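# Feed timber out with roller feed, rack it, stop machine

## Task

A roller feed was halted with a piece of timber nearly through it, so only its tail end is still held between the rollers. Pressing the green button runs the feed, which keeps going until the red button is pressed. The goal is met when the timber rests in both hooks of the rack next to the outfeed and the machine is not running at the end.

## Robot and tools

Robots: three identical i2rt Big YAM arms named arm1, arm2 and arm3. Each has six revolute joints, a two-finger gripper and a wrist camera. The wrist camera rides on top of the hand and looks toward the fingertips. Reach is about 1.0 m from the joint1 axis. Room cameras: cam_button, cam_end, cam_over, cam_side. Wrist cameras: arm1_cam_wrist, arm2_cam_wrist, arm3_cam_wrist.

Frames: there is one scene frame, with its origin on the floor and +z pointing up, in metres. Arm feet (base_link) as calibrated: arm1 at x=-0.162 y=+0.664 z=+0.836, quat_wxyz (+0.731, +0.006, +0.004, -0.682). arm2 at x=+1.158 y=-0.706 z=+0.735, quat (+0.608, -0.008, +0.001, +0.794). arm3 at x=+1.123 y=+0.470 z=+0.775, quat (+0.679, -0.007, -0.001, -0.734). Each foot faces along its own +x. The hand point sits between the finger pads, about 1 cm behind the tips. The fingers point along hand +z and open along hand y. The printed hand can be off from the true hand, more so at long reach. hand_target is the hand pose at the joint targets the drive currently holds.

Tool move: takes optional keys arm1, arm2, arm3 and cameras. Each arm key holds that arm's own object, so there is one object per arm, and any arm left out gets no new command.
- "joints" gives absolute joint targets by name, in radians: joint1_rad -2.879..2.879 (rotates about the foot; positive is counter-clockwise from above). joint2_rad 0..3.141 (shoulder; at 0 the upper arm points back, and positive raises it and brings it forward). joint3_rad 0..3.019 (elbow; 0 is folded, positive opens it). joint4_rad -1.692..1.57 (hand pitch; positive turns the fingers up). joint5_rad -1.57..1.57 (sideways swing; positive is to the arm's right). joint6_rad -2.094..2.094 (roll; positive is clockwise seen from behind). gripper_m 0..0.093 m is the absolute fingertip gap. Done tolerances: ±0.045, 0.14, 0.09, 0.055, 0.03, 0.035 rad, and ±0.003 m for the gripper.
- "target" is one list of 7 numbers [x, y, z, qw, qx, qy, qz]: an absolute hand pose in the scene frame, in metres, in the same form as the hand line. The hand travels in a straight line from its current hand_target toward it. Alongside a target, joints may contain only gripper_m.
- "speed" is the top speed of the path, 0.002..0.5 m/s, default 0.25, and is valid only with target. Turning is capped at twice that value in rad/s.
All motions in one call start together. All hand paths finish together, paced by the slowest. A path lasts 0.5-10 s, and an action lasts at most 15 s. At each step the controller clips the path pose to within 100 mm and 20° of the measured hand pose. Expect a centimetre or more of error, lag and overshoot, especially when the arm is near straight. Paths do not avoid obstacles or other arms.

The cameras argument is a list of camera names. If it is omitted, null or ["all"], every camera is returned. [] returns none. An unknown name makes the call invalid, and so does an unknown key. An out-of-range value is refused, and after a refusal the later move/wait/finished_scene calls in the same reply are skipped.

Tool wait: seconds from 0 to 10, plus cameras. It returns the full state. zoom_image: camera and region [x0,y0,x1,y1] in pixels, up to 504x504, taken from the latest image of that camera. read_manual gives licence texts only. finished_scene(scene) ends the scene for good. The result must hold without the robots, with the timber resting in both hooks and the feed stopped. Scene 1 is practice and can be skipped.

Results: the "move" line gives each robot that was moved, marked "done" or its worst status. "as last shown" marks robots that were not commanded, whose fields repeat earlier values. joint_status and hand_status words: off_target (stopped short and may still be pushing). time_out (the joints keep nearby targets and keep pushing; send the reported position to relieve them). not_followed (the self/inter-arm check or "pose unreachable" withheld the targets, and the robot may keep trying). limit_stop_at_motor_heat. on_its_own lists motion you did not command, and its "held at" is a target, not a reading. Joint velocities are in rad/s (gripper in m/s), and "within noise" means the arm is at rest. Torques are in N m, positive toward larger angles, and joints 3-4 wrap at ±28. Gripper reading: a closed, empty gripper reads 0.000-0.003. On a hard part at full force it reads up to 0.005 narrower (or 0.002 wider). Full force comes from about 0.005 below the first-touch reading. To release, command well above the reading.

Cautions: arms push without stopping when in contact, and sustained pushing, holding loads or stretched poses heats the motors. MOTOR HOT appears at 85 °C. At 100 °C the arm goes limp for 30-60 s or more. Avoid hard presses between robots, including closing a gripper on another arm's fingers; this ends the scene. Avoid hard hits, slams, drops, releasing objects while they move, and knocking anything out of the work area, which also ends the scene. Joints move at different rates, so joint moves can sweep wide. The timber may be nudged occasionally.

Each tool is called after "Request:" in YAML: its name, and indented under it one key for each argument.

## Session

Request:
move:

Scene clock: 0.00 s.
Joint torques (N m): no reading
Heat: arm1: hottest joint2_rad 29 °C; arm2: hottest joint1_rad 27 °C; arm3: hottest joint1_rad 29 °C.
Joint velocities: within noise
arm1.joint_positions: joint1_rad=+0.610 joint2_rad=+0.604 joint3_rad=+1.620 joint4_rad=-1.537 joint5_rad=-0.090 joint6_rad=+0.462 gripper_m=+0.09396
arm1.joint_status: not commanded
arm1.hand: x=-0.0493 y=+0.5380 z=+1.4390 quat_wxyz=(-0.494, -0.528, -0.688, +0.063) (m; scene frame)
arm1.hand_target: x=-0.0516 y=+0.5407 z=+1.4460 quat_wxyz=(-0.503, -0.524, -0.684, +0.065) (m; scene frame)
arm1.hand_status: not commanded
arm2.joint_positions: joint1_rad=-0.547 joint2_rad=+0.620 joint3_rad=+1.618 joint4_rad=-1.400 joint5_rad=+0.152 joint6_rad=+0.538 gripper_m=+0.09396
arm2.joint_status: not commanded
arm2.hand: x=+1.2284 y=-0.5288 z=+1.3656 quat_wxyz=(-0.390, +0.269, -0.789, -0.390) (m; scene frame)
arm2.hand_target: x=+1.2273 y=-0.5324 z=+1.3729 quat_wxyz=(-0.395, +0.267, -0.785, -0.397) (m; scene frame)
arm2.hand_status: not commanded
arm3.joint_positions: joint1_rad=+0.351 joint2_rad=+0.542 joint3_rad=+1.505 joint4_rad=-1.531 joint5_rad=+0.167 joint6_rad=-0.726 gripper_m=+0.09396
arm3.joint_status: not commanded
arm3.hand: x=+1.1426 y=+0.3175 z=+1.3425 quat_wxyz=(-0.190, -0.282, -0.826, +0.450) (m; scene frame)
arm3.hand_target: x=+1.1421 y=+0.3196 z=+1.3513 quat_wxyz=(-0.196, -0.281, -0.820, +0.458) (m; scene frame)
arm3.hand_status: not commanded
pictures: arm1_cam_wrist, arm2_cam_wrist, arm3_cam_wrist, cam_button, cam_end, cam_over, cam_side

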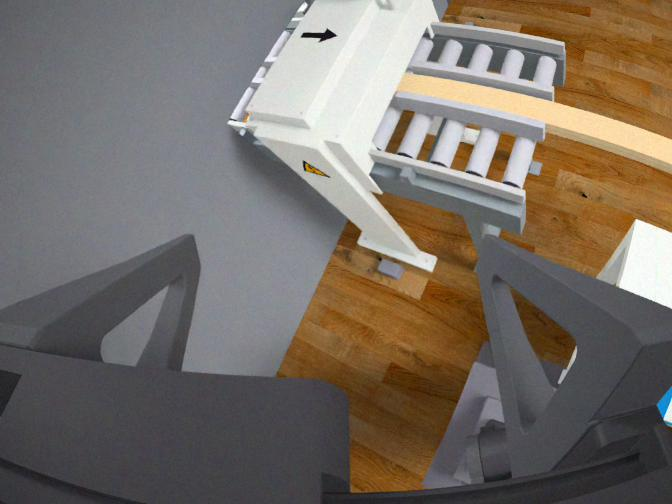

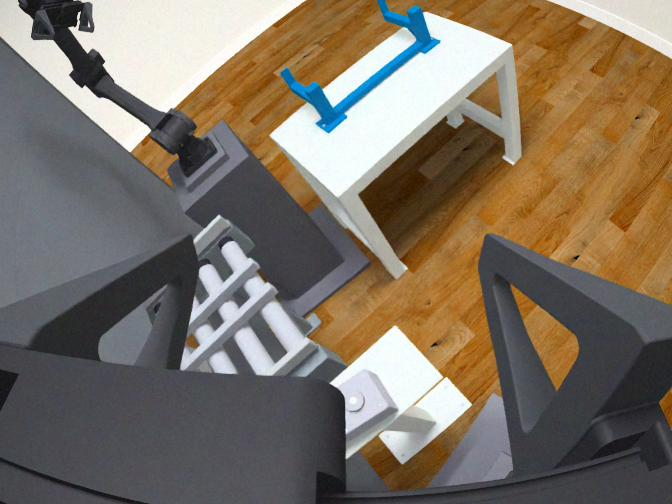

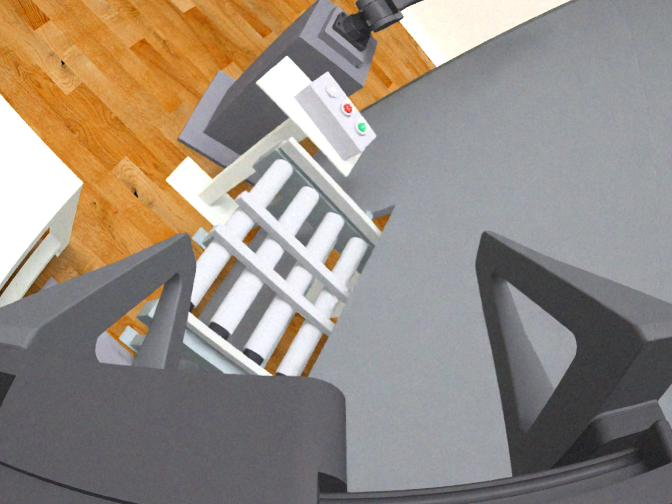

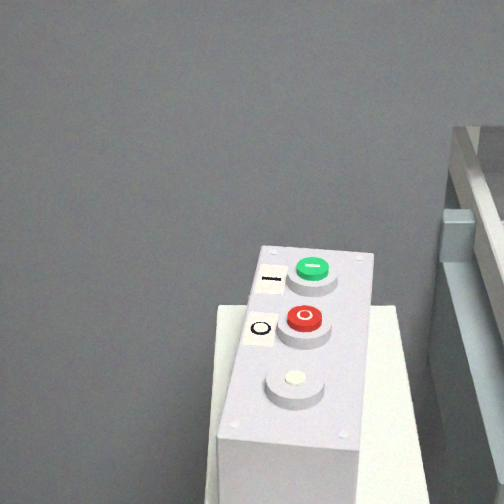

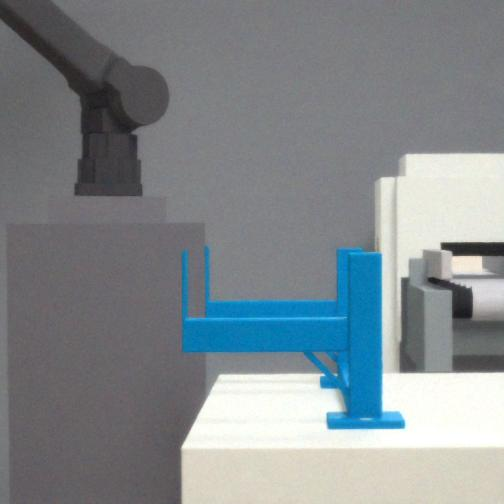

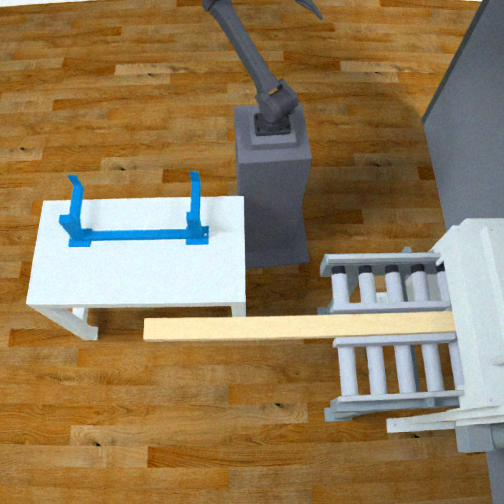

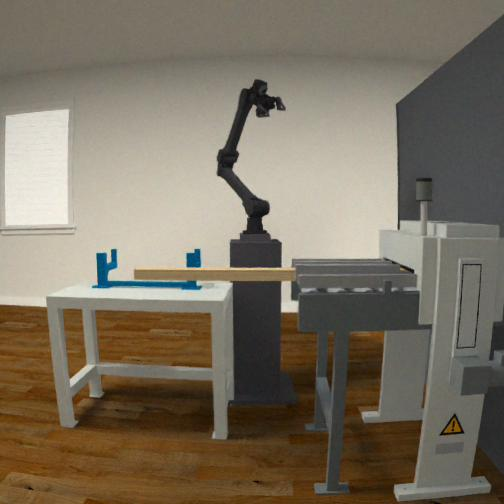

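Request:
zoom_image:
  camera: "arm2_cam_wrist"
  region: [60, 0, 560, 500]

Request:
zoom_image:
  camera: "arm3_cam_wrist"
  region: [0, 20, 440, 400]

Request:
zoom_image:
  camera: "arm1_cam_wrist"
  region: [200, 0, 672, 472]

Request:
zoom_image:
  camera: "cam_over"
  region: [0, 0, 504, 504]

Request:
zoom_image:
  camera: "cam_side"
  region: [40, 70, 504, 504]

Scaled by 1.008 from the camera's 672x504 image, which has a finer 960x720 frame.

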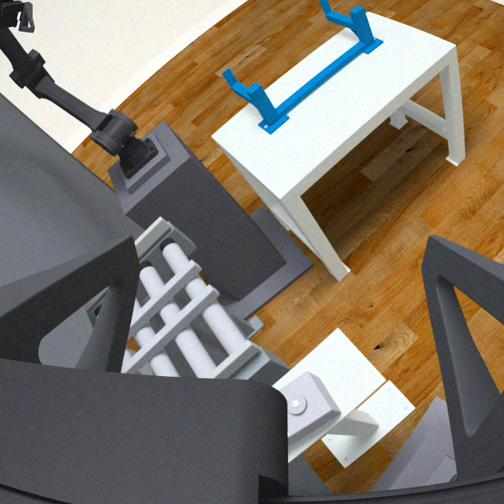

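Scaled by 1.145 from the camera's 672x504 image, which has a finer 960x720 frame.

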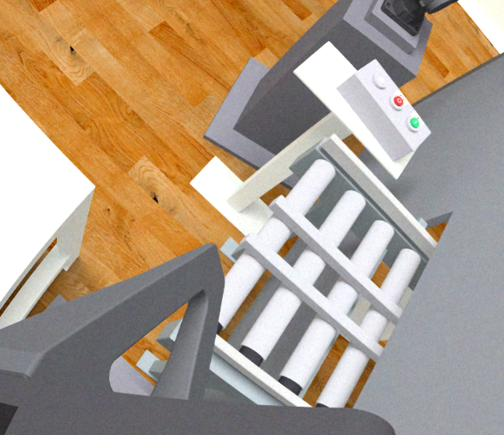

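Scaled by 1.068 from the camera's 672x504 image, which has a finer 960x720 frame.

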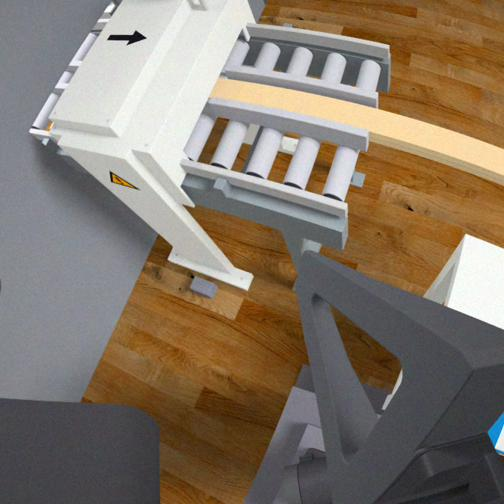

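Scaled by 1.000.

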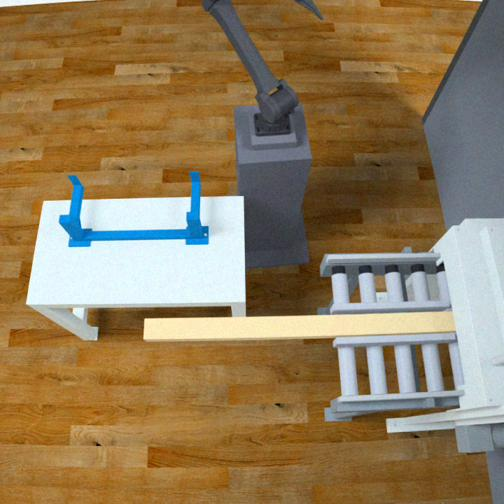

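Scaled by 1.086 from the camera's 504x504 image, which has a finer 720x720 frame.

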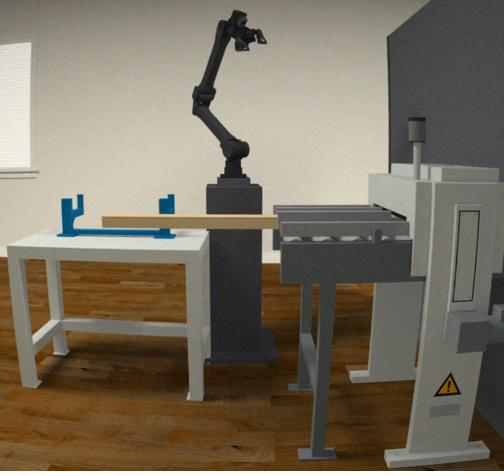

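Request:
move:
  arm1: {"target":[-0.12,0.3,1.25,0,1,0,0],"speed":0.3}
  cameras: ["arm1_cam_wrist","cam_over"]

Scene clock: 5.87 s.
Joint torques (N m): arm1=[1.08 -9.47 10.09 0.39 -0.05 0.02] | arm2=[0.21 3.08 7.36 2.06 0.07 0] | arm3=[0.56 5.25 6.12 1.87 0.07 0.07]
Heat: arm1: hottest joint2_rad 29 °C; arm2: hottest joint1_rad 27 °C; arm3: hottest joint1_rad 29 °C.
move: arm1 off_target
Joint velocities: within noise
arm1.joint_positions: joint1_rad=+0.061 joint2_rad=+1.177 joint3_rad=+1.569 joint4_rad=-1.672 joint5_rad=+0.007 joint6_rad=+1.679 gripper_m=+0.09396
arm1.joint_status: not commanded
arm1.hand: x=-0.1171 y=+0.2981 z=+1.2475 quat_wxyz=(-0.137, -0.990, -0.010, -0.015) (m; scene frame)
arm1.hand_target: x=-0.1200 y=+0.2999 z=+1.2493 quat_wxyz=(-0.132, -0.991, -0.001, -0.016) (m; scene frame)
arm1.hand_status: off_target (0.004 m and 15.8 deg from the pose sent, 0.312 m and 116.3 deg at the start; a joint's target at an end of its range on 78 of 127 steps)
arm2, arm3: as last shown
pictures: arm1_cam_wrist, cam_over

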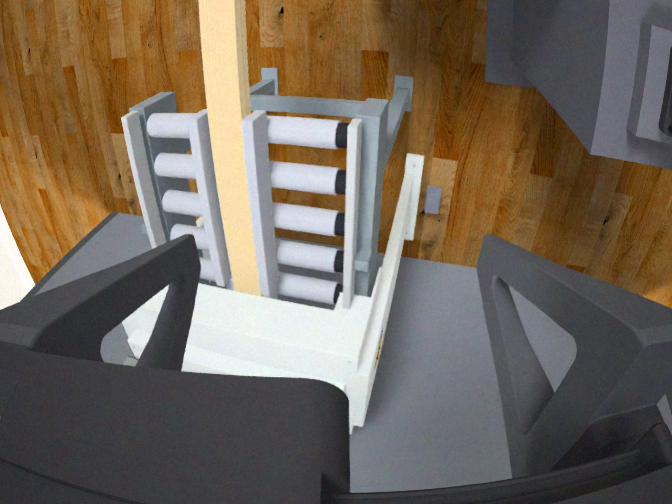

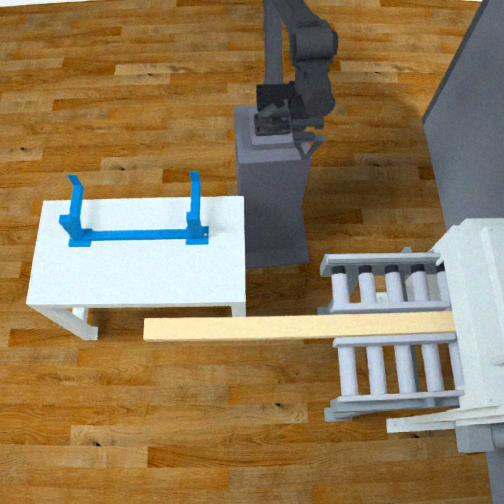

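Request:
move:
  arm1: {"target":[-0.12,0.12,1.12,0,1,0,0],"speed":0.3}
  cameras: ["arm1_cam_wrist","cam_over","cam_end"]

Scene clock: 7.70 s.
Joint torques (N m): arm1=[-0.56 -21.13 13.39 -0.23 0.1 -0.16] | arm2=[0.15 3.08 7.36 2 0.08 0] | arm3=[0.56 5.25 6.12 1.88 0.07 0.07]
Heat: arm1: hottest joint2_rad 29 °C; arm2: hottest joint1_rad 27 °C; arm3: hottest joint1_rad 29 °C.
move: arm1 off_target
Joint velocities: within noise
arm1.joint_positions: joint1_rad=+0.019 joint2_rad=+1.758 joint3_rad=+1.827 joint4_rad=-1.666 joint5_rad=+0.003 joint6_rad=+1.663 gripper_m=+0.09397
arm1.joint_status: not commanded
arm1.hand: x=-0.1159 y=+0.1288 z=+1.0988 quat_wxyz=(+0.021, -1.000, +0.001, +0.002) (m; scene frame)
arm1.hand_target: x=-0.1201 y=+0.1210 z=+1.1199 quat_wxyz=(+0.000, -1.000, +0.000, +0.000) (m; scene frame)
arm1.hand_status: off_target (0.023 m and 2.4 deg from the pose sent, 0.219 m and 15.8 deg at the start)
arm2, arm3: as last shown
pictures: arm1_cam_wrist, cam_end, cam_over

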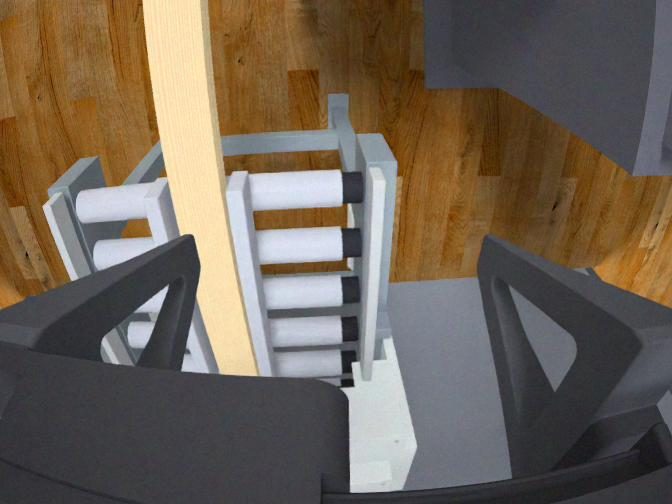

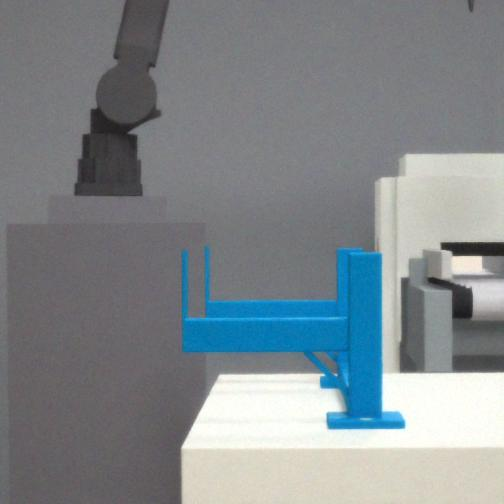

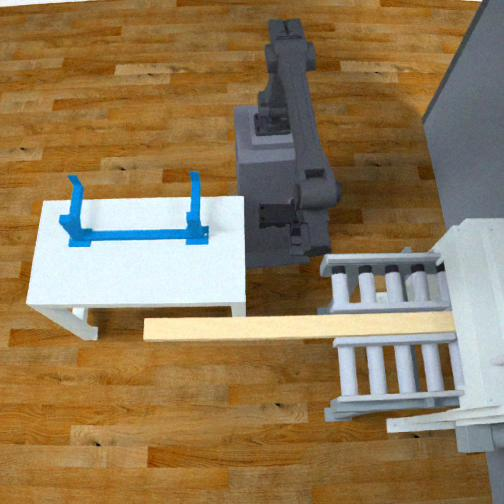

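Request:
move:
  arm1: {"target":[-0.12,0.0,1.0,0,1,0,0],"speed":0.3}
  cameras: ["arm1_cam_wrist","cam_over","cam_side"]

Scene clock: 9.60 s.
Joint torques (N m): arm1=[0.32 -26.64 13.56 0.24 0.11 -0.09] | arm2=[-0.26 3.31 7.42 2.11 0.08 -0.01] | arm3=[0.56 5.25 6.12 1.88 0.07 0.07]
Heat: arm1: hottest joint2_rad 30 °C; arm2: hottest joint1_rad 27 °C; arm3: hottest joint1_rad 29 °C.
move: arm1 off_target
Joint velocities: within noise
arm1.joint_positions: joint1_rad=+0.003 joint2_rad=+2.117 joint3_rad=+2.069 joint4_rad=-1.556 joint5_rad=+0.003 joint6_rad=+1.647 gripper_m=+0.09397
arm1.joint_status: not commanded
arm1.hand: x=-0.1157 y=+0.0138 z=+0.9815 quat_wxyz=(+0.024, -1.000, +0.001, +0.002) (m; scene frame)
arm1.hand_target: x=-0.1201 y=+0.0011 z=+1.0002 quat_wxyz=(+0.000, -1.000, +0.000, +0.000) (m; scene frame)
arm1.hand_status: off_target (0.023 m and 2.7 deg from the pose sent, 0.162 m and 2.4 deg at the start)
arm2, arm3: as last shown
pictures: arm1_cam_wrist, cam_over, cam_side

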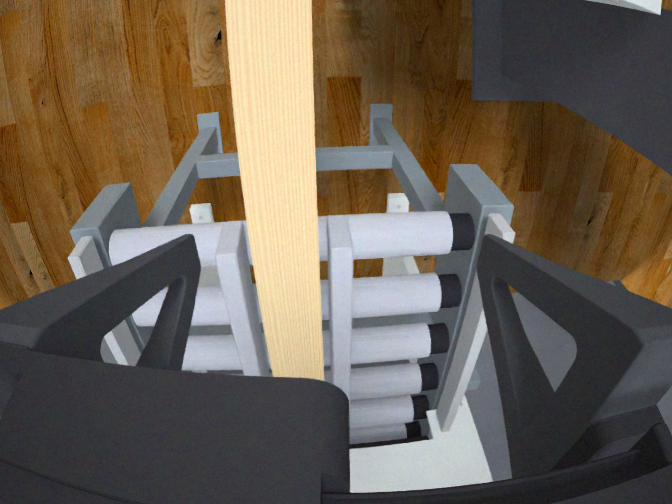

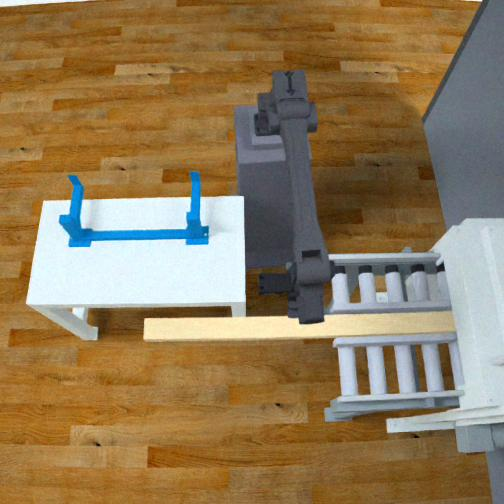

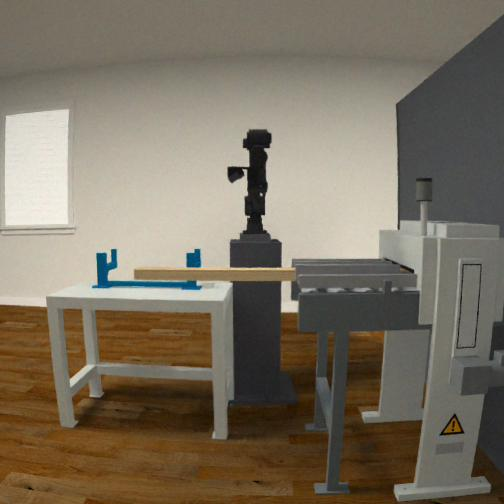

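Request:
move:
  arm1: {"target":[-0.12,-0.025,0.93,0,1,0,0],"speed":0.2}
  cameras: ["arm1_cam_wrist","cam_over","cam_side"]

Scene clock: 10.90 s.
Joint torques (N m): arm1=[0.21 -27.75 12.79 0.84 0.13 -0.16] | arm2=[-0.03 3.14 7.41 2.03 0.06 0.01] | arm3=[0.56 5.19 6.12 1.87 0.07 0.07]
Heat: arm1: hottest joint2_rad 30 °C; arm2: hottest joint1_rad 27 °C; arm3: hottest joint1_rad 29 °C.
move: arm1 off_target
Joint velocities: within noise
arm1.joint_positions: joint1_rad=+0.002 joint2_rad=+2.213 joint3_rad=+2.069 joint4_rad=-1.458 joint5_rad=+0.003 joint6_rad=+1.644 gripper_m=+0.09397
arm1.joint_status: not commanded
arm1.hand: x=-0.1147 y=-0.0086 z=+0.9188 quat_wxyz=(+0.023, -1.000, +0.001, +0.001) (m; scene frame)
arm1.hand_target: x=-0.1201 y=-0.0241 z=+0.9302 quat_wxyz=(+0.000, -1.000, +0.000, +0.000) (m; scene frame)
arm1.hand_status: off_target (0.021 m and 2.7 deg from the pose sent, 0.065 m and 2.7 deg at the start)
arm2, arm3: as last shown
pictures: arm1_cam_wrist, cam_over, cam_side

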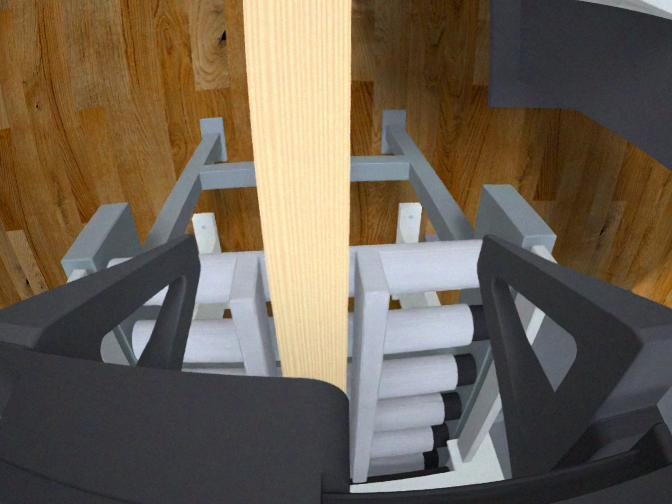

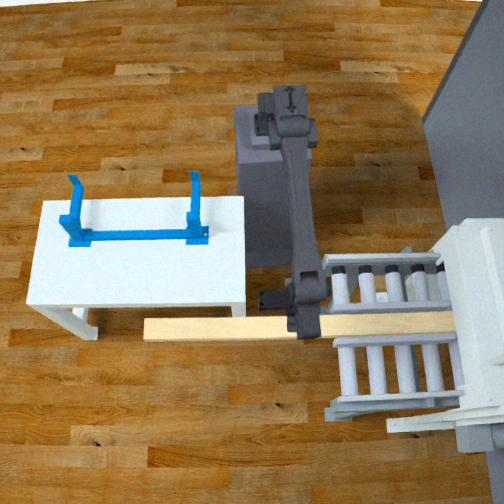

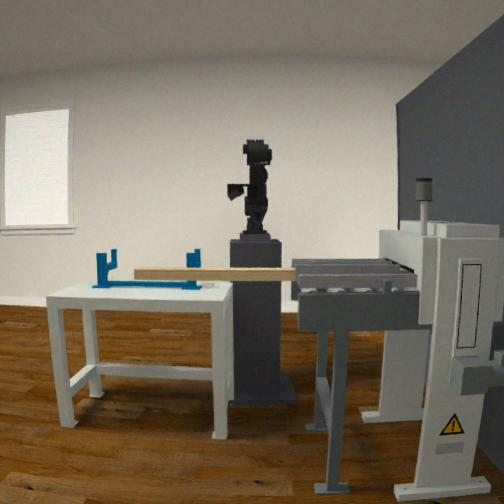

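Request:
move:
  arm1: {"target":[-0.11,-0.038,0.82,0,1,0,0],"speed":0.2}
  arm2: {"target":[1.03,-0.39,1.05,0,0.7071,-0.7071,0],"speed":0.25}
  cameras: ["arm1_cam_wrist","arm2_cam_wrist","cam_over","cam_side","cam_button"]

Scene clock: 15.13 s.
Joint torques (N m): arm1=[0.79 -25.64 8.28 1.07 0.05 -0.03] | arm2=[0.85 -6.71 7.49 -0.03 -0.01 -0.1] | arm3=[0.56 5.25 6.11 1.87 0.07 0.07]
Heat: arm1: hottest joint2_rad 31 °C; arm2: hottest joint1_rad 27 °C; arm3: hottest joint1_rad 29 °C.
move: arm1 off_target; arm2 off_target
Joint velocities: within noise
arm1.joint_positions: joint1_rad=+0.002 joint2_rad=+2.317 joint3_rad=+2.055 joint4_rad=-1.268 joint5_rad=+0.003 joint6_rad=+1.644 gripper_m=+0.09397
arm1.joint_status: not commanded
arm1.hand: x=-0.1120 y=-0.0416 z=+0.8434 quat_wxyz=(-0.012, -1.000, +0.001, -0.001) (m; scene frame)
arm1.hand_target: x=-0.1101 y=-0.0374 z=+0.8204 quat_wxyz=(+0.000, -1.000, +0.000, +0.000) (m; scene frame)
arm1.hand_status: off_target (0.024 m and 1.4 deg from the pose sent, 0.103 m and 2.6 deg at the start)
arm2.joint_positions: joint1_rad=+0.106 joint2_rad=+1.197 joint3_rad=+1.366 joint4_rad=-1.672 joint5_rad=-0.005 joint6_rad=+0.391 gripper_m=+0.09396
arm2.joint_status: not commanded
arm2.hand: x=+1.0319 y=-0.3850 z=+1.0573 quat_wxyz=(-0.011, +0.699, -0.715, -0.024) (m; scene frame)
arm2.hand_target: x=+1.0301 y=-0.3899 z=+1.0497 quat_wxyz=(-0.005, +0.707, -0.707, -0.011) (m; scene frame)
arm2.hand_status: off_target (0.009 m and 3.3 deg from the pose sent, 0.398 m and 83.1 deg at the start; a joint's target at an end of its range on 53 of 109 steps)
arm3: as last shown
pictures: arm1_cam_wrist, arm2_cam_wrist, cam_button, cam_over, cam_side

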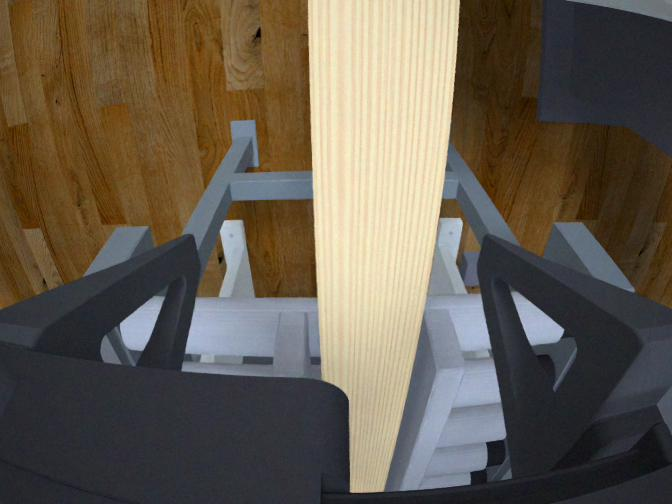

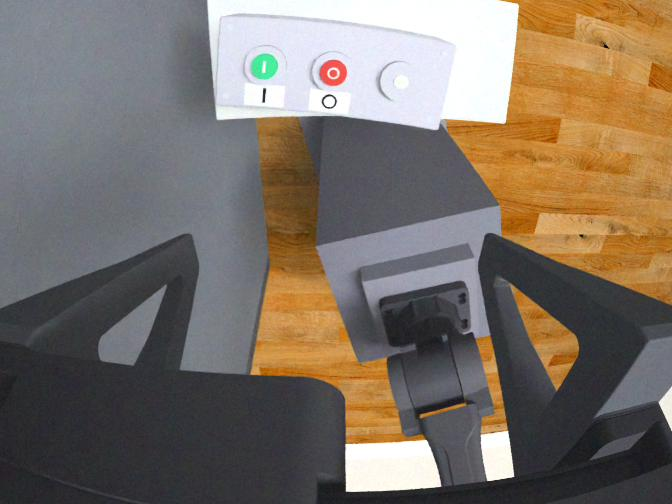

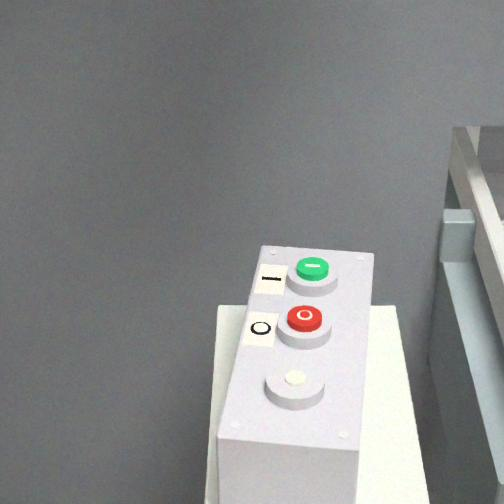

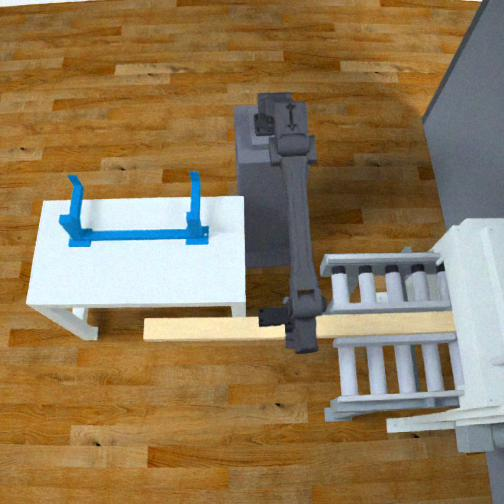

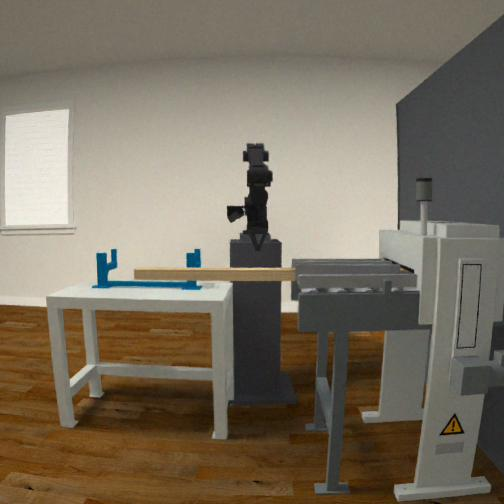

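Request:
move:
  arm1: {"target":[-0.112,-0.02,0.755,0,1,0,0],"speed":0.12}
  arm2: {"target":[0.967,-0.357,0.92,0,0.7071,-0.7071,0],"speed":0.2,"joints":{"gripper_m":0.0}}
  cameras: ["arm1_cam_wrist","arm2_cam_wrist","cam_over","cam_side","cam_button"]

Scene clock: 16.90 s.
Joint torques (N m): arm1=[0.79 -26.4 7.57 0.92 0.06 -0.03] | arm2=[0.62 -9.7 7.56 0.66 0.07 0.15] | arm3=[0.5 5.25 6.12 1.87 0.07 0.07]
Heat: arm1: hottest joint2_rad 31 °C; arm2: hottest joint1_rad 27 °C; arm3: hottest joint1_rad 29 °C.
move: arm1 off_target; arm2 done
Joint velocities: within noise
arm1.joint_positions: joint1_rad=+0.002 joint2_rad=+2.349 joint3_rad=+1.919 joint4_rad=-1.108 joint5_rad=+0.003 joint6_rad=+1.644 gripper_m=+0.09397
arm1.joint_status: not commanded
arm1.hand: x=-0.1131 y=-0.0242 z=+0.7733 quat_wxyz=(-0.009, -1.000, +0.001, -0.001) (m; scene frame)
arm1.hand_target: x=-0.1121 y=-0.0196 z=+0.7553 quat_wxyz=(+0.000, -1.000, +0.000, +0.000) (m; scene frame)
arm1.hand_status: off_target (0.019 m and 1.0 deg from the pose sent, 0.091 m and 1.4 deg at the start)
arm2.joint_positions: joint1_rad=+0.230 joint2_rad=+1.370 joint3_rad=+1.185 joint4_rad=-1.358 joint5_rad=-0.005 joint6_rad=+0.487 gripper_m=+0.00016
arm2.joint_status: all done
arm2.hand: x=+0.9690 y=-0.3554 z=+0.9283 quat_wxyz=(-0.002, +0.709, -0.705, -0.006) (m; scene frame)
arm2.hand_target: x=+0.9671 y=-0.3571 z=+0.9201 quat_wxyz=(+0.000, +0.707, -0.707, +0.000) (m; scene frame)
arm2.hand_status: done (0.009 m and 0.8 deg from the pose sent, 0.154 m and 3.3 deg at the start)
arm3: as last shown
pictures: arm1_cam_wrist, arm2_cam_wrist, cam_button, cam_over, cam_side

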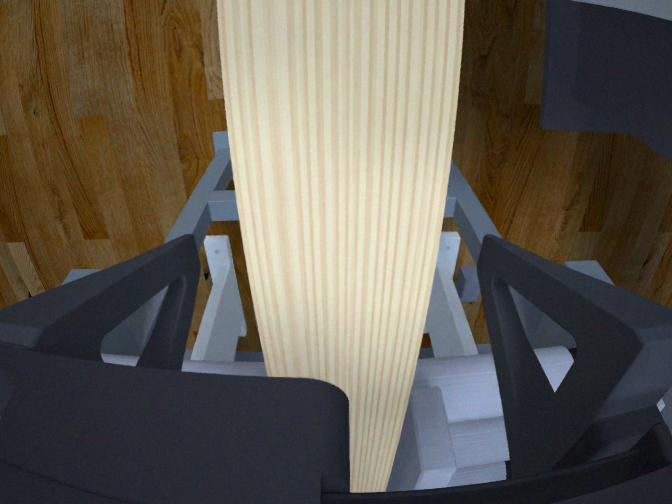

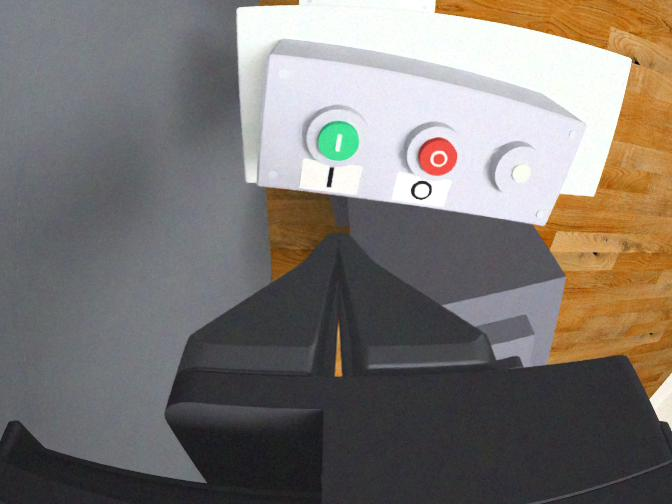

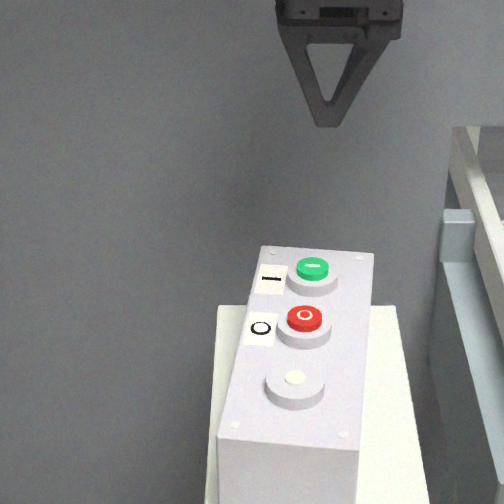

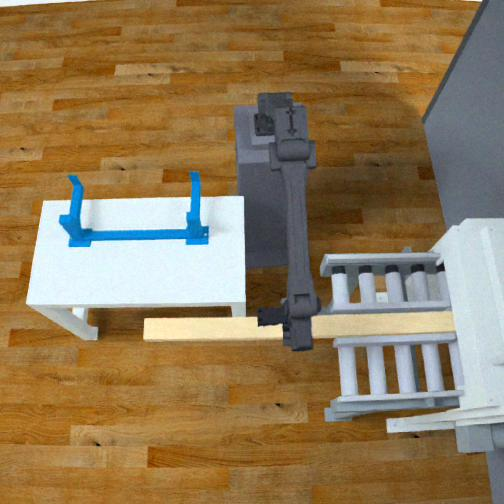

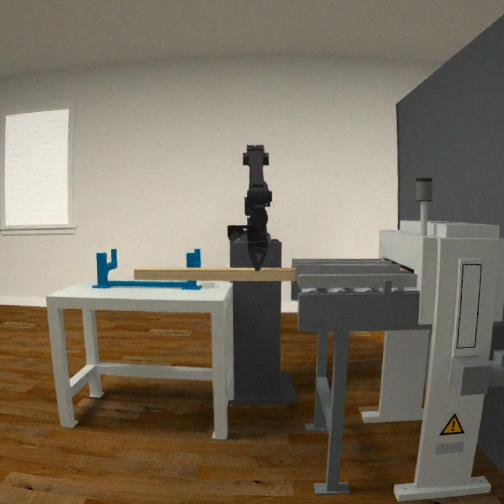

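Request:
move:
  arm1: {"target":[-0.112,-0.018,0.732,0,1,0,0],"speed":0.1}
  arm2: {"target":[0.969,-0.357,0.845,0,0.7071,-0.7071,0],"speed":0.15}
  cameras: ["arm1_cam_wrist","arm2_cam_wrist","cam_over","cam_side","cam_button"]

Request:
zoom_image:
  camera: "cam_side"
  region: [120, 220, 320, 300]

Scene clock: 18.23 s.
Joint torques (N m): arm1=[0.62 -26.11 7.41 0.98 0.16 0.02] | arm2=[0.26 -9.11 6.99 0.65 0.08 0.12] | arm3=[0.5 5.3 6.12 1.88 0.07 0.07]
Heat: arm1: hottest joint2_rad 31 °C; arm2: hottest joint1_rad 27 °C; arm3: hottest joint1_rad 29 °C.
move: arm1 off_target; arm2 done
Joint velocities: within noise
arm1.joint_positions: joint1_rad=+0.002 joint2_rad=+2.373 joint3_rad=+1.905 joint4_rad=-1.066 joint5_rad=+0.003 joint6_rad=+1.644 gripper_m=+0.09397
arm1.joint_status: not commanded
arm1.hand: x=-0.1130 y=-0.0240 z=+0.7528 quat_wxyz=(-0.011, -1.000, +0.001, -0.001) (m; scene frame)
arm1.hand_target: x=-0.1121 y=-0.0175 z=+0.7324 quat_wxyz=(+0.000, -1.000, +0.000, +0.000) (m; scene frame)
arm1.hand_status: off_target (0.022 m and 1.3 deg from the pose sent, 0.042 m and 1.0 deg at the start)
arm2.joint_positions: joint1_rad=+0.230 joint2_rad=+1.429 joint3_rad=+1.041 joint4_rad=-1.153 joint5_rad=-0.005 joint6_rad=+0.487 gripper_m=+0.00016
arm2.joint_status: not commanded
arm2.hand: x=+0.9693 y=-0.3550 z=+0.8542 quat_wxyz=(-0.002, +0.709, -0.705, -0.007) (m; scene frame)
arm2.hand_target: x=+0.9691 y=-0.3571 z=+0.8452 quat_wxyz=(+0.000, +0.707, -0.707, +0.000) (m; scene frame)
arm2.hand_status: done (0.009 m and 0.9 deg from the pose sent, 0.083 m and 0.8 deg at the start)
arm3: as last shown
pictures: arm1_cam_wrist, arm2_cam_wrist, cam_button, cam_over, cam_side

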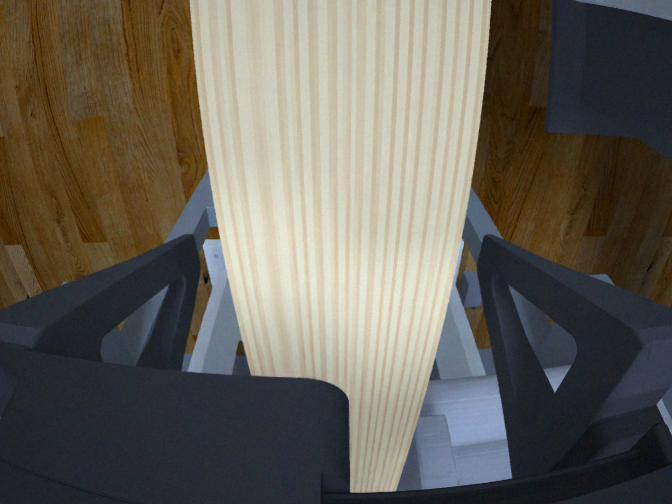

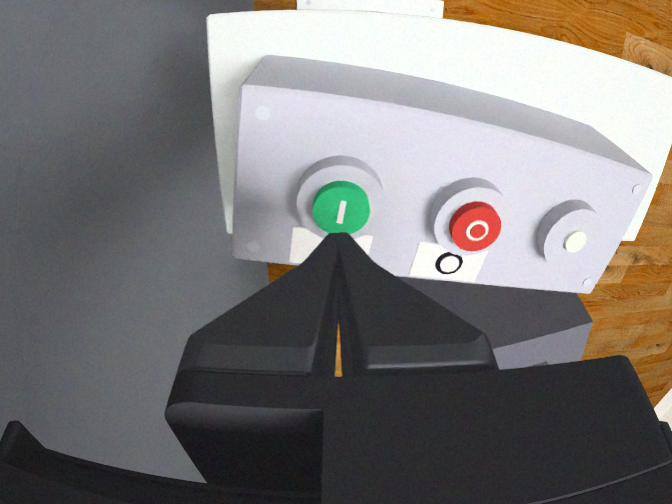

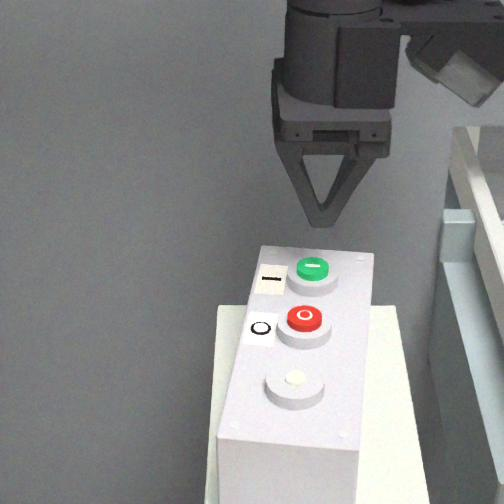

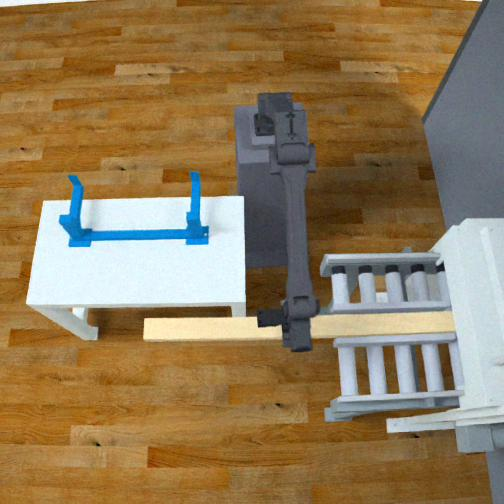

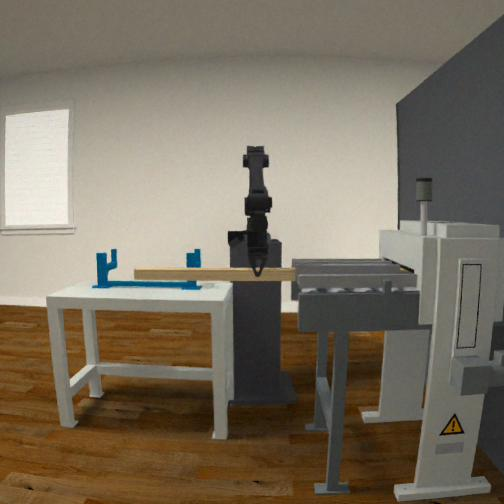

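Scaled by 2.520 from the camera's 504x504 image, which has a finer 720x720 frame.

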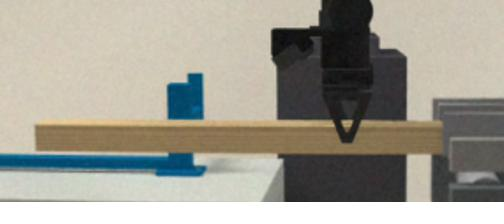

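Request:
move:
  arm1: {"joints":{"gripper_m":0.045}}
  arm2: {"target":[0.97,-0.357,0.825,0,0.7071,-0.7071,0],"speed":0.1}
  cameras: ["arm1_cam_wrist","arm2_cam_wrist","cam_button"]

Scene clock: 19.30 s.
Joint torques (N m): arm1=[1.26 -25.93 7.38 1.24 0.1 0.01] | arm2=[0.38 -8.29 6.46 0.65 0.06 0.1] | arm3=[0.56 5.25 6.12 1.88 0.07 0.07]
Heat: arm1: hottest joint2_rad 31 °C; arm2: hottest joint1_rad 27 °C; arm3: hottest joint1_rad 29 °C.
move: arm1 off_target; arm2 off_target
Joint velocities: within noise
arm1.joint_positions: joint1_rad=+0.002 joint2_rad=+2.373 joint3_rad=+1.905 joint4_rad=-1.066 joint5_rad=+0.003 joint6_rad=+1.643 gripper_m=+0.06272
arm1.joint_status: gripper_m off_target (ended at +0.06275, target +0.04500)
arm1.hand: x=-0.1130 y=-0.0236 z=+0.7525 quat_wxyz=(-0.010, -1.000, +0.000, -0.001) (m; scene frame)
arm1.hand_target: x=-0.1121 y=-0.0175 z=+0.7324 quat_wxyz=(+0.000, -1.000, +0.000, +0.000) (m; scene frame)
arm1.hand_status: not commanded
arm2.joint_positions: joint1_rad=+0.230 joint2_rad=+1.445 joint3_rad=+1.012 joint4_rad=-1.097 joint5_rad=-0.005 joint6_rad=+0.487 gripper_m=+0.00016
arm2.joint_status: not commanded
arm2.hand: x=+0.9686 y=-0.3536 z=+0.8380 quat_wxyz=(-0.004, +0.709, -0.705, -0.012) (m; scene frame)
arm2.hand_target: x=+0.9701 y=-0.3573 z=+0.8253 quat_wxyz=(+0.000, +0.707, -0.707, +0.000) (m; scene frame)
arm2.hand_status: off_target (0.014 m and 1.5 deg from the pose sent, 0.029 m and 0.9 deg at the start)
arm3.joint_positions: joint1_rad=+0.351 joint2_rad=+0.542 joint3_rad=+1.505 joint4_rad=-1.531 joint5_rad=+0.167 joint6_rad=-0.726 gripper_m=+0.09396
arm3.joint_status: not commanded
arm3.hand: x=+1.1426 y=+0.3175 z=+1.3425 quat_wxyz=(-0.190, -0.282, -0.826, +0.450) (m; scene frame)
arm3.hand_target: x=+1.1421 y=+0.3196 z=+1.3513 quat_wxyz=(-0.196, -0.281, -0.820, +0.458) (m; scene frame)
arm3.hand_status: not commanded
pictures: arm1_cam_wrist, arm2_cam_wrist, cam_button

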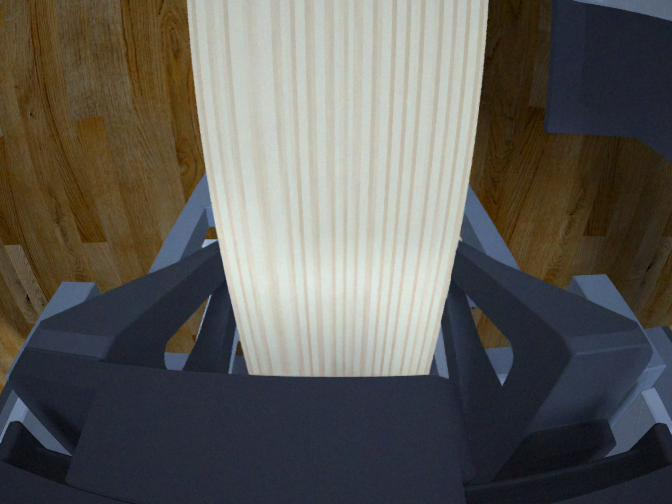

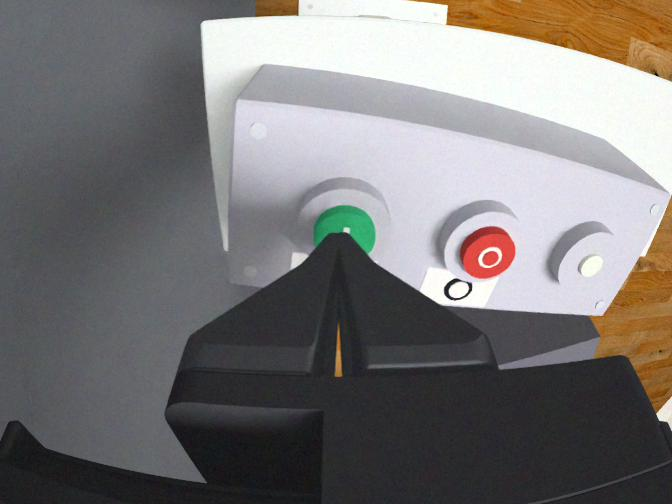

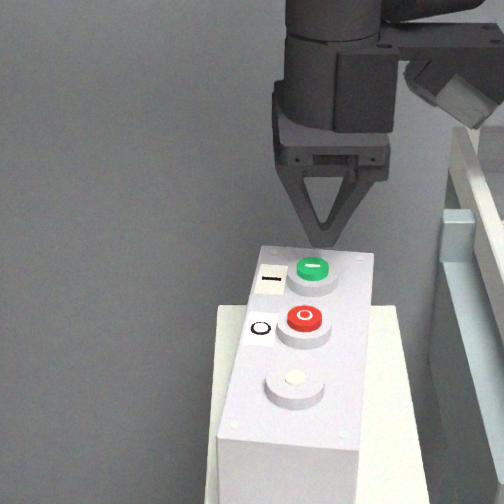

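Request:
move:
  arm2: {"target":[0.971,-0.357,0.797,0,0.7071,-0.7071,0],"speed":0.06}
  cameras: ["cam_over","cam_button"]

Request:
move:
  arm1: {"target":[-0.18,-0.018,0.74,0,1,0,0],"speed":0.06}
  cameras: ["cam_over","cam_side"]

Scene clock: 21.43 s.
Joint torques (N m): arm1=[5.07 -27.87 7.72 0.49 -0.96 0.54] | arm2=[-0.03 -7.06 5.72 1.21 0.08 0.08] | arm3=[0.56 5.25 6.12 1.88 0.07 0.07]
Heat: arm1: hottest joint2_rad 32 °C; arm2: hottest joint1_rad 27 °C; arm3: hottest joint1_rad 29 °C.
move: arm2 off_target
Joint velocities: within noise
arm1.joint_positions: joint1_rad=-0.059 joint2_rad=+2.392 joint3_rad=+1.900 joint4_rad=-1.060 joint5_rad=+0.028 joint6_rad=+1.591 gripper_m=+0.06272
arm1.joint_status: not commanded
arm1.hand: x=-0.1593 y=-0.0207 z=+0.7384 quat_wxyz=(-0.002, -1.000, +0.005, +0.013) (m; scene frame)
arm1.hand_target: x=-0.1120 y=-0.0174 z=+0.7324 quat_wxyz=(+0.000, -1.000, +0.000, +0.000) (m; scene frame)
arm1.hand_status: not commanded
arm2.joint_positions: joint1_rad=+0.230 joint2_rad=+1.466 joint3_rad=+0.979 joint4_rad=-1.030 joint5_rad=-0.005 joint6_rad=+0.487 gripper_m=+0.00016
arm2.joint_status: not commanded
arm2.hand: x=+0.9678 y=-0.3520 z=+0.8190 quat_wxyz=(-0.005, +0.709, -0.705, -0.018) (m; scene frame)
arm2.hand_target: x=+0.9714 y=-0.3578 z=+0.7981 quat_wxyz=(+0.000, +0.707, -0.707, +0.000) (m; scene frame)
arm2.hand_status: off_target (0.023 m and 2.2 deg from the pose sent, 0.041 m and 1.5 deg at the start)
arm3: as last shown
pictures: cam_button, cam_over

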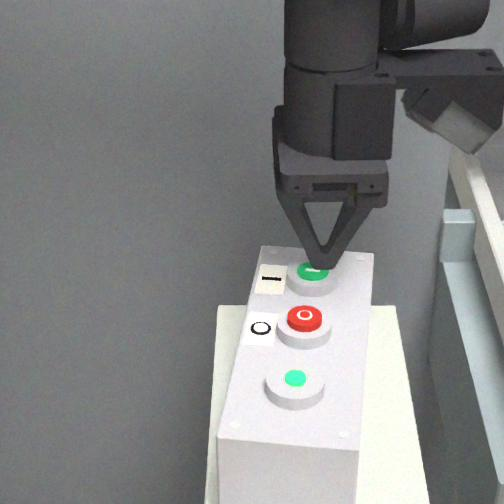

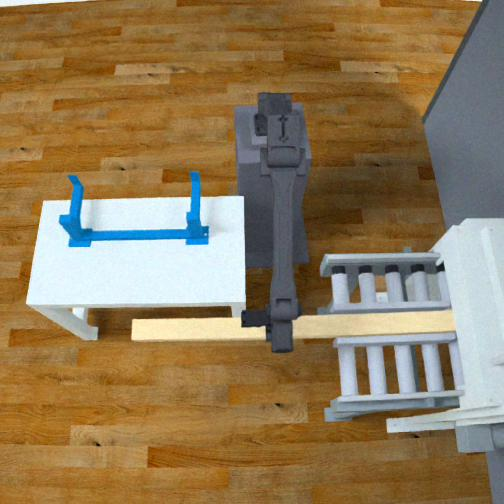

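Scene clock: 23.13 s.
Joint torques (N m): arm1=[2.55 -29.68 8.69 0.21 0.1 -0.13] | arm2=[0.09 -7.24 5.81 1.21 0.07 0.08] | arm3=[0.56 5.25 6.12 1.87 0.07 0.07]
Heat: arm1: hottest joint2_rad 32 °C; arm2: hottest joint1_rad 27 °C; arm3: hottest joint1_rad 29 °C.
move: arm1 off_target
Joint velocities: within noise
arm1.joint_positions: joint1_rad=-0.116 joint2_rad=+2.411 joint3_rad=+1.884 joint4_rad=-1.059 joint5_rad=+0.002 joint6_rad=+1.558 gripper_m=+0.06272
arm1.joint_status: not commanded
arm1.hand: x=-0.1933 y=-0.0088 z=+0.7208 quat_wxyz=(+0.015, -1.000, +0.016, +0.000) (m; scene frame)
arm1.hand_target: x=-0.1800 y=-0.0177 z=+0.7398 quat_wxyz=(+0.000, -1.000, +0.000, +0.000) (m; scene frame)
arm1.hand_status: off_target (0.025 m and 2.5 deg from the pose sent, 0.021 m and 1.6 deg at the start)
arm2, arm3: as last shown
pictures: cam_over, cam_side

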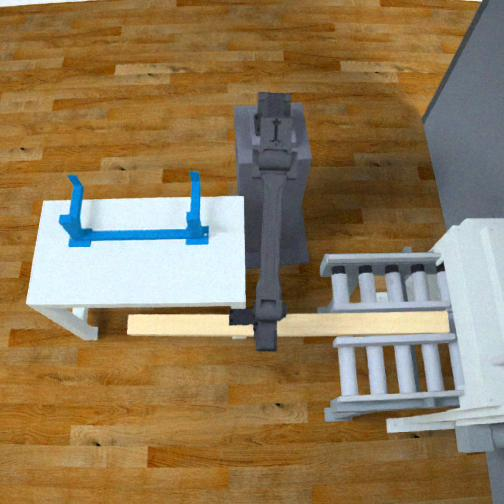

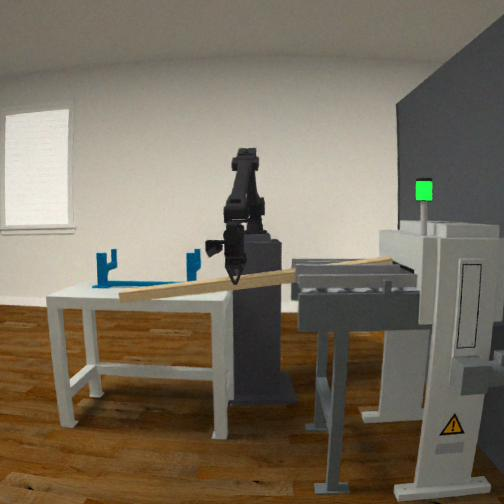

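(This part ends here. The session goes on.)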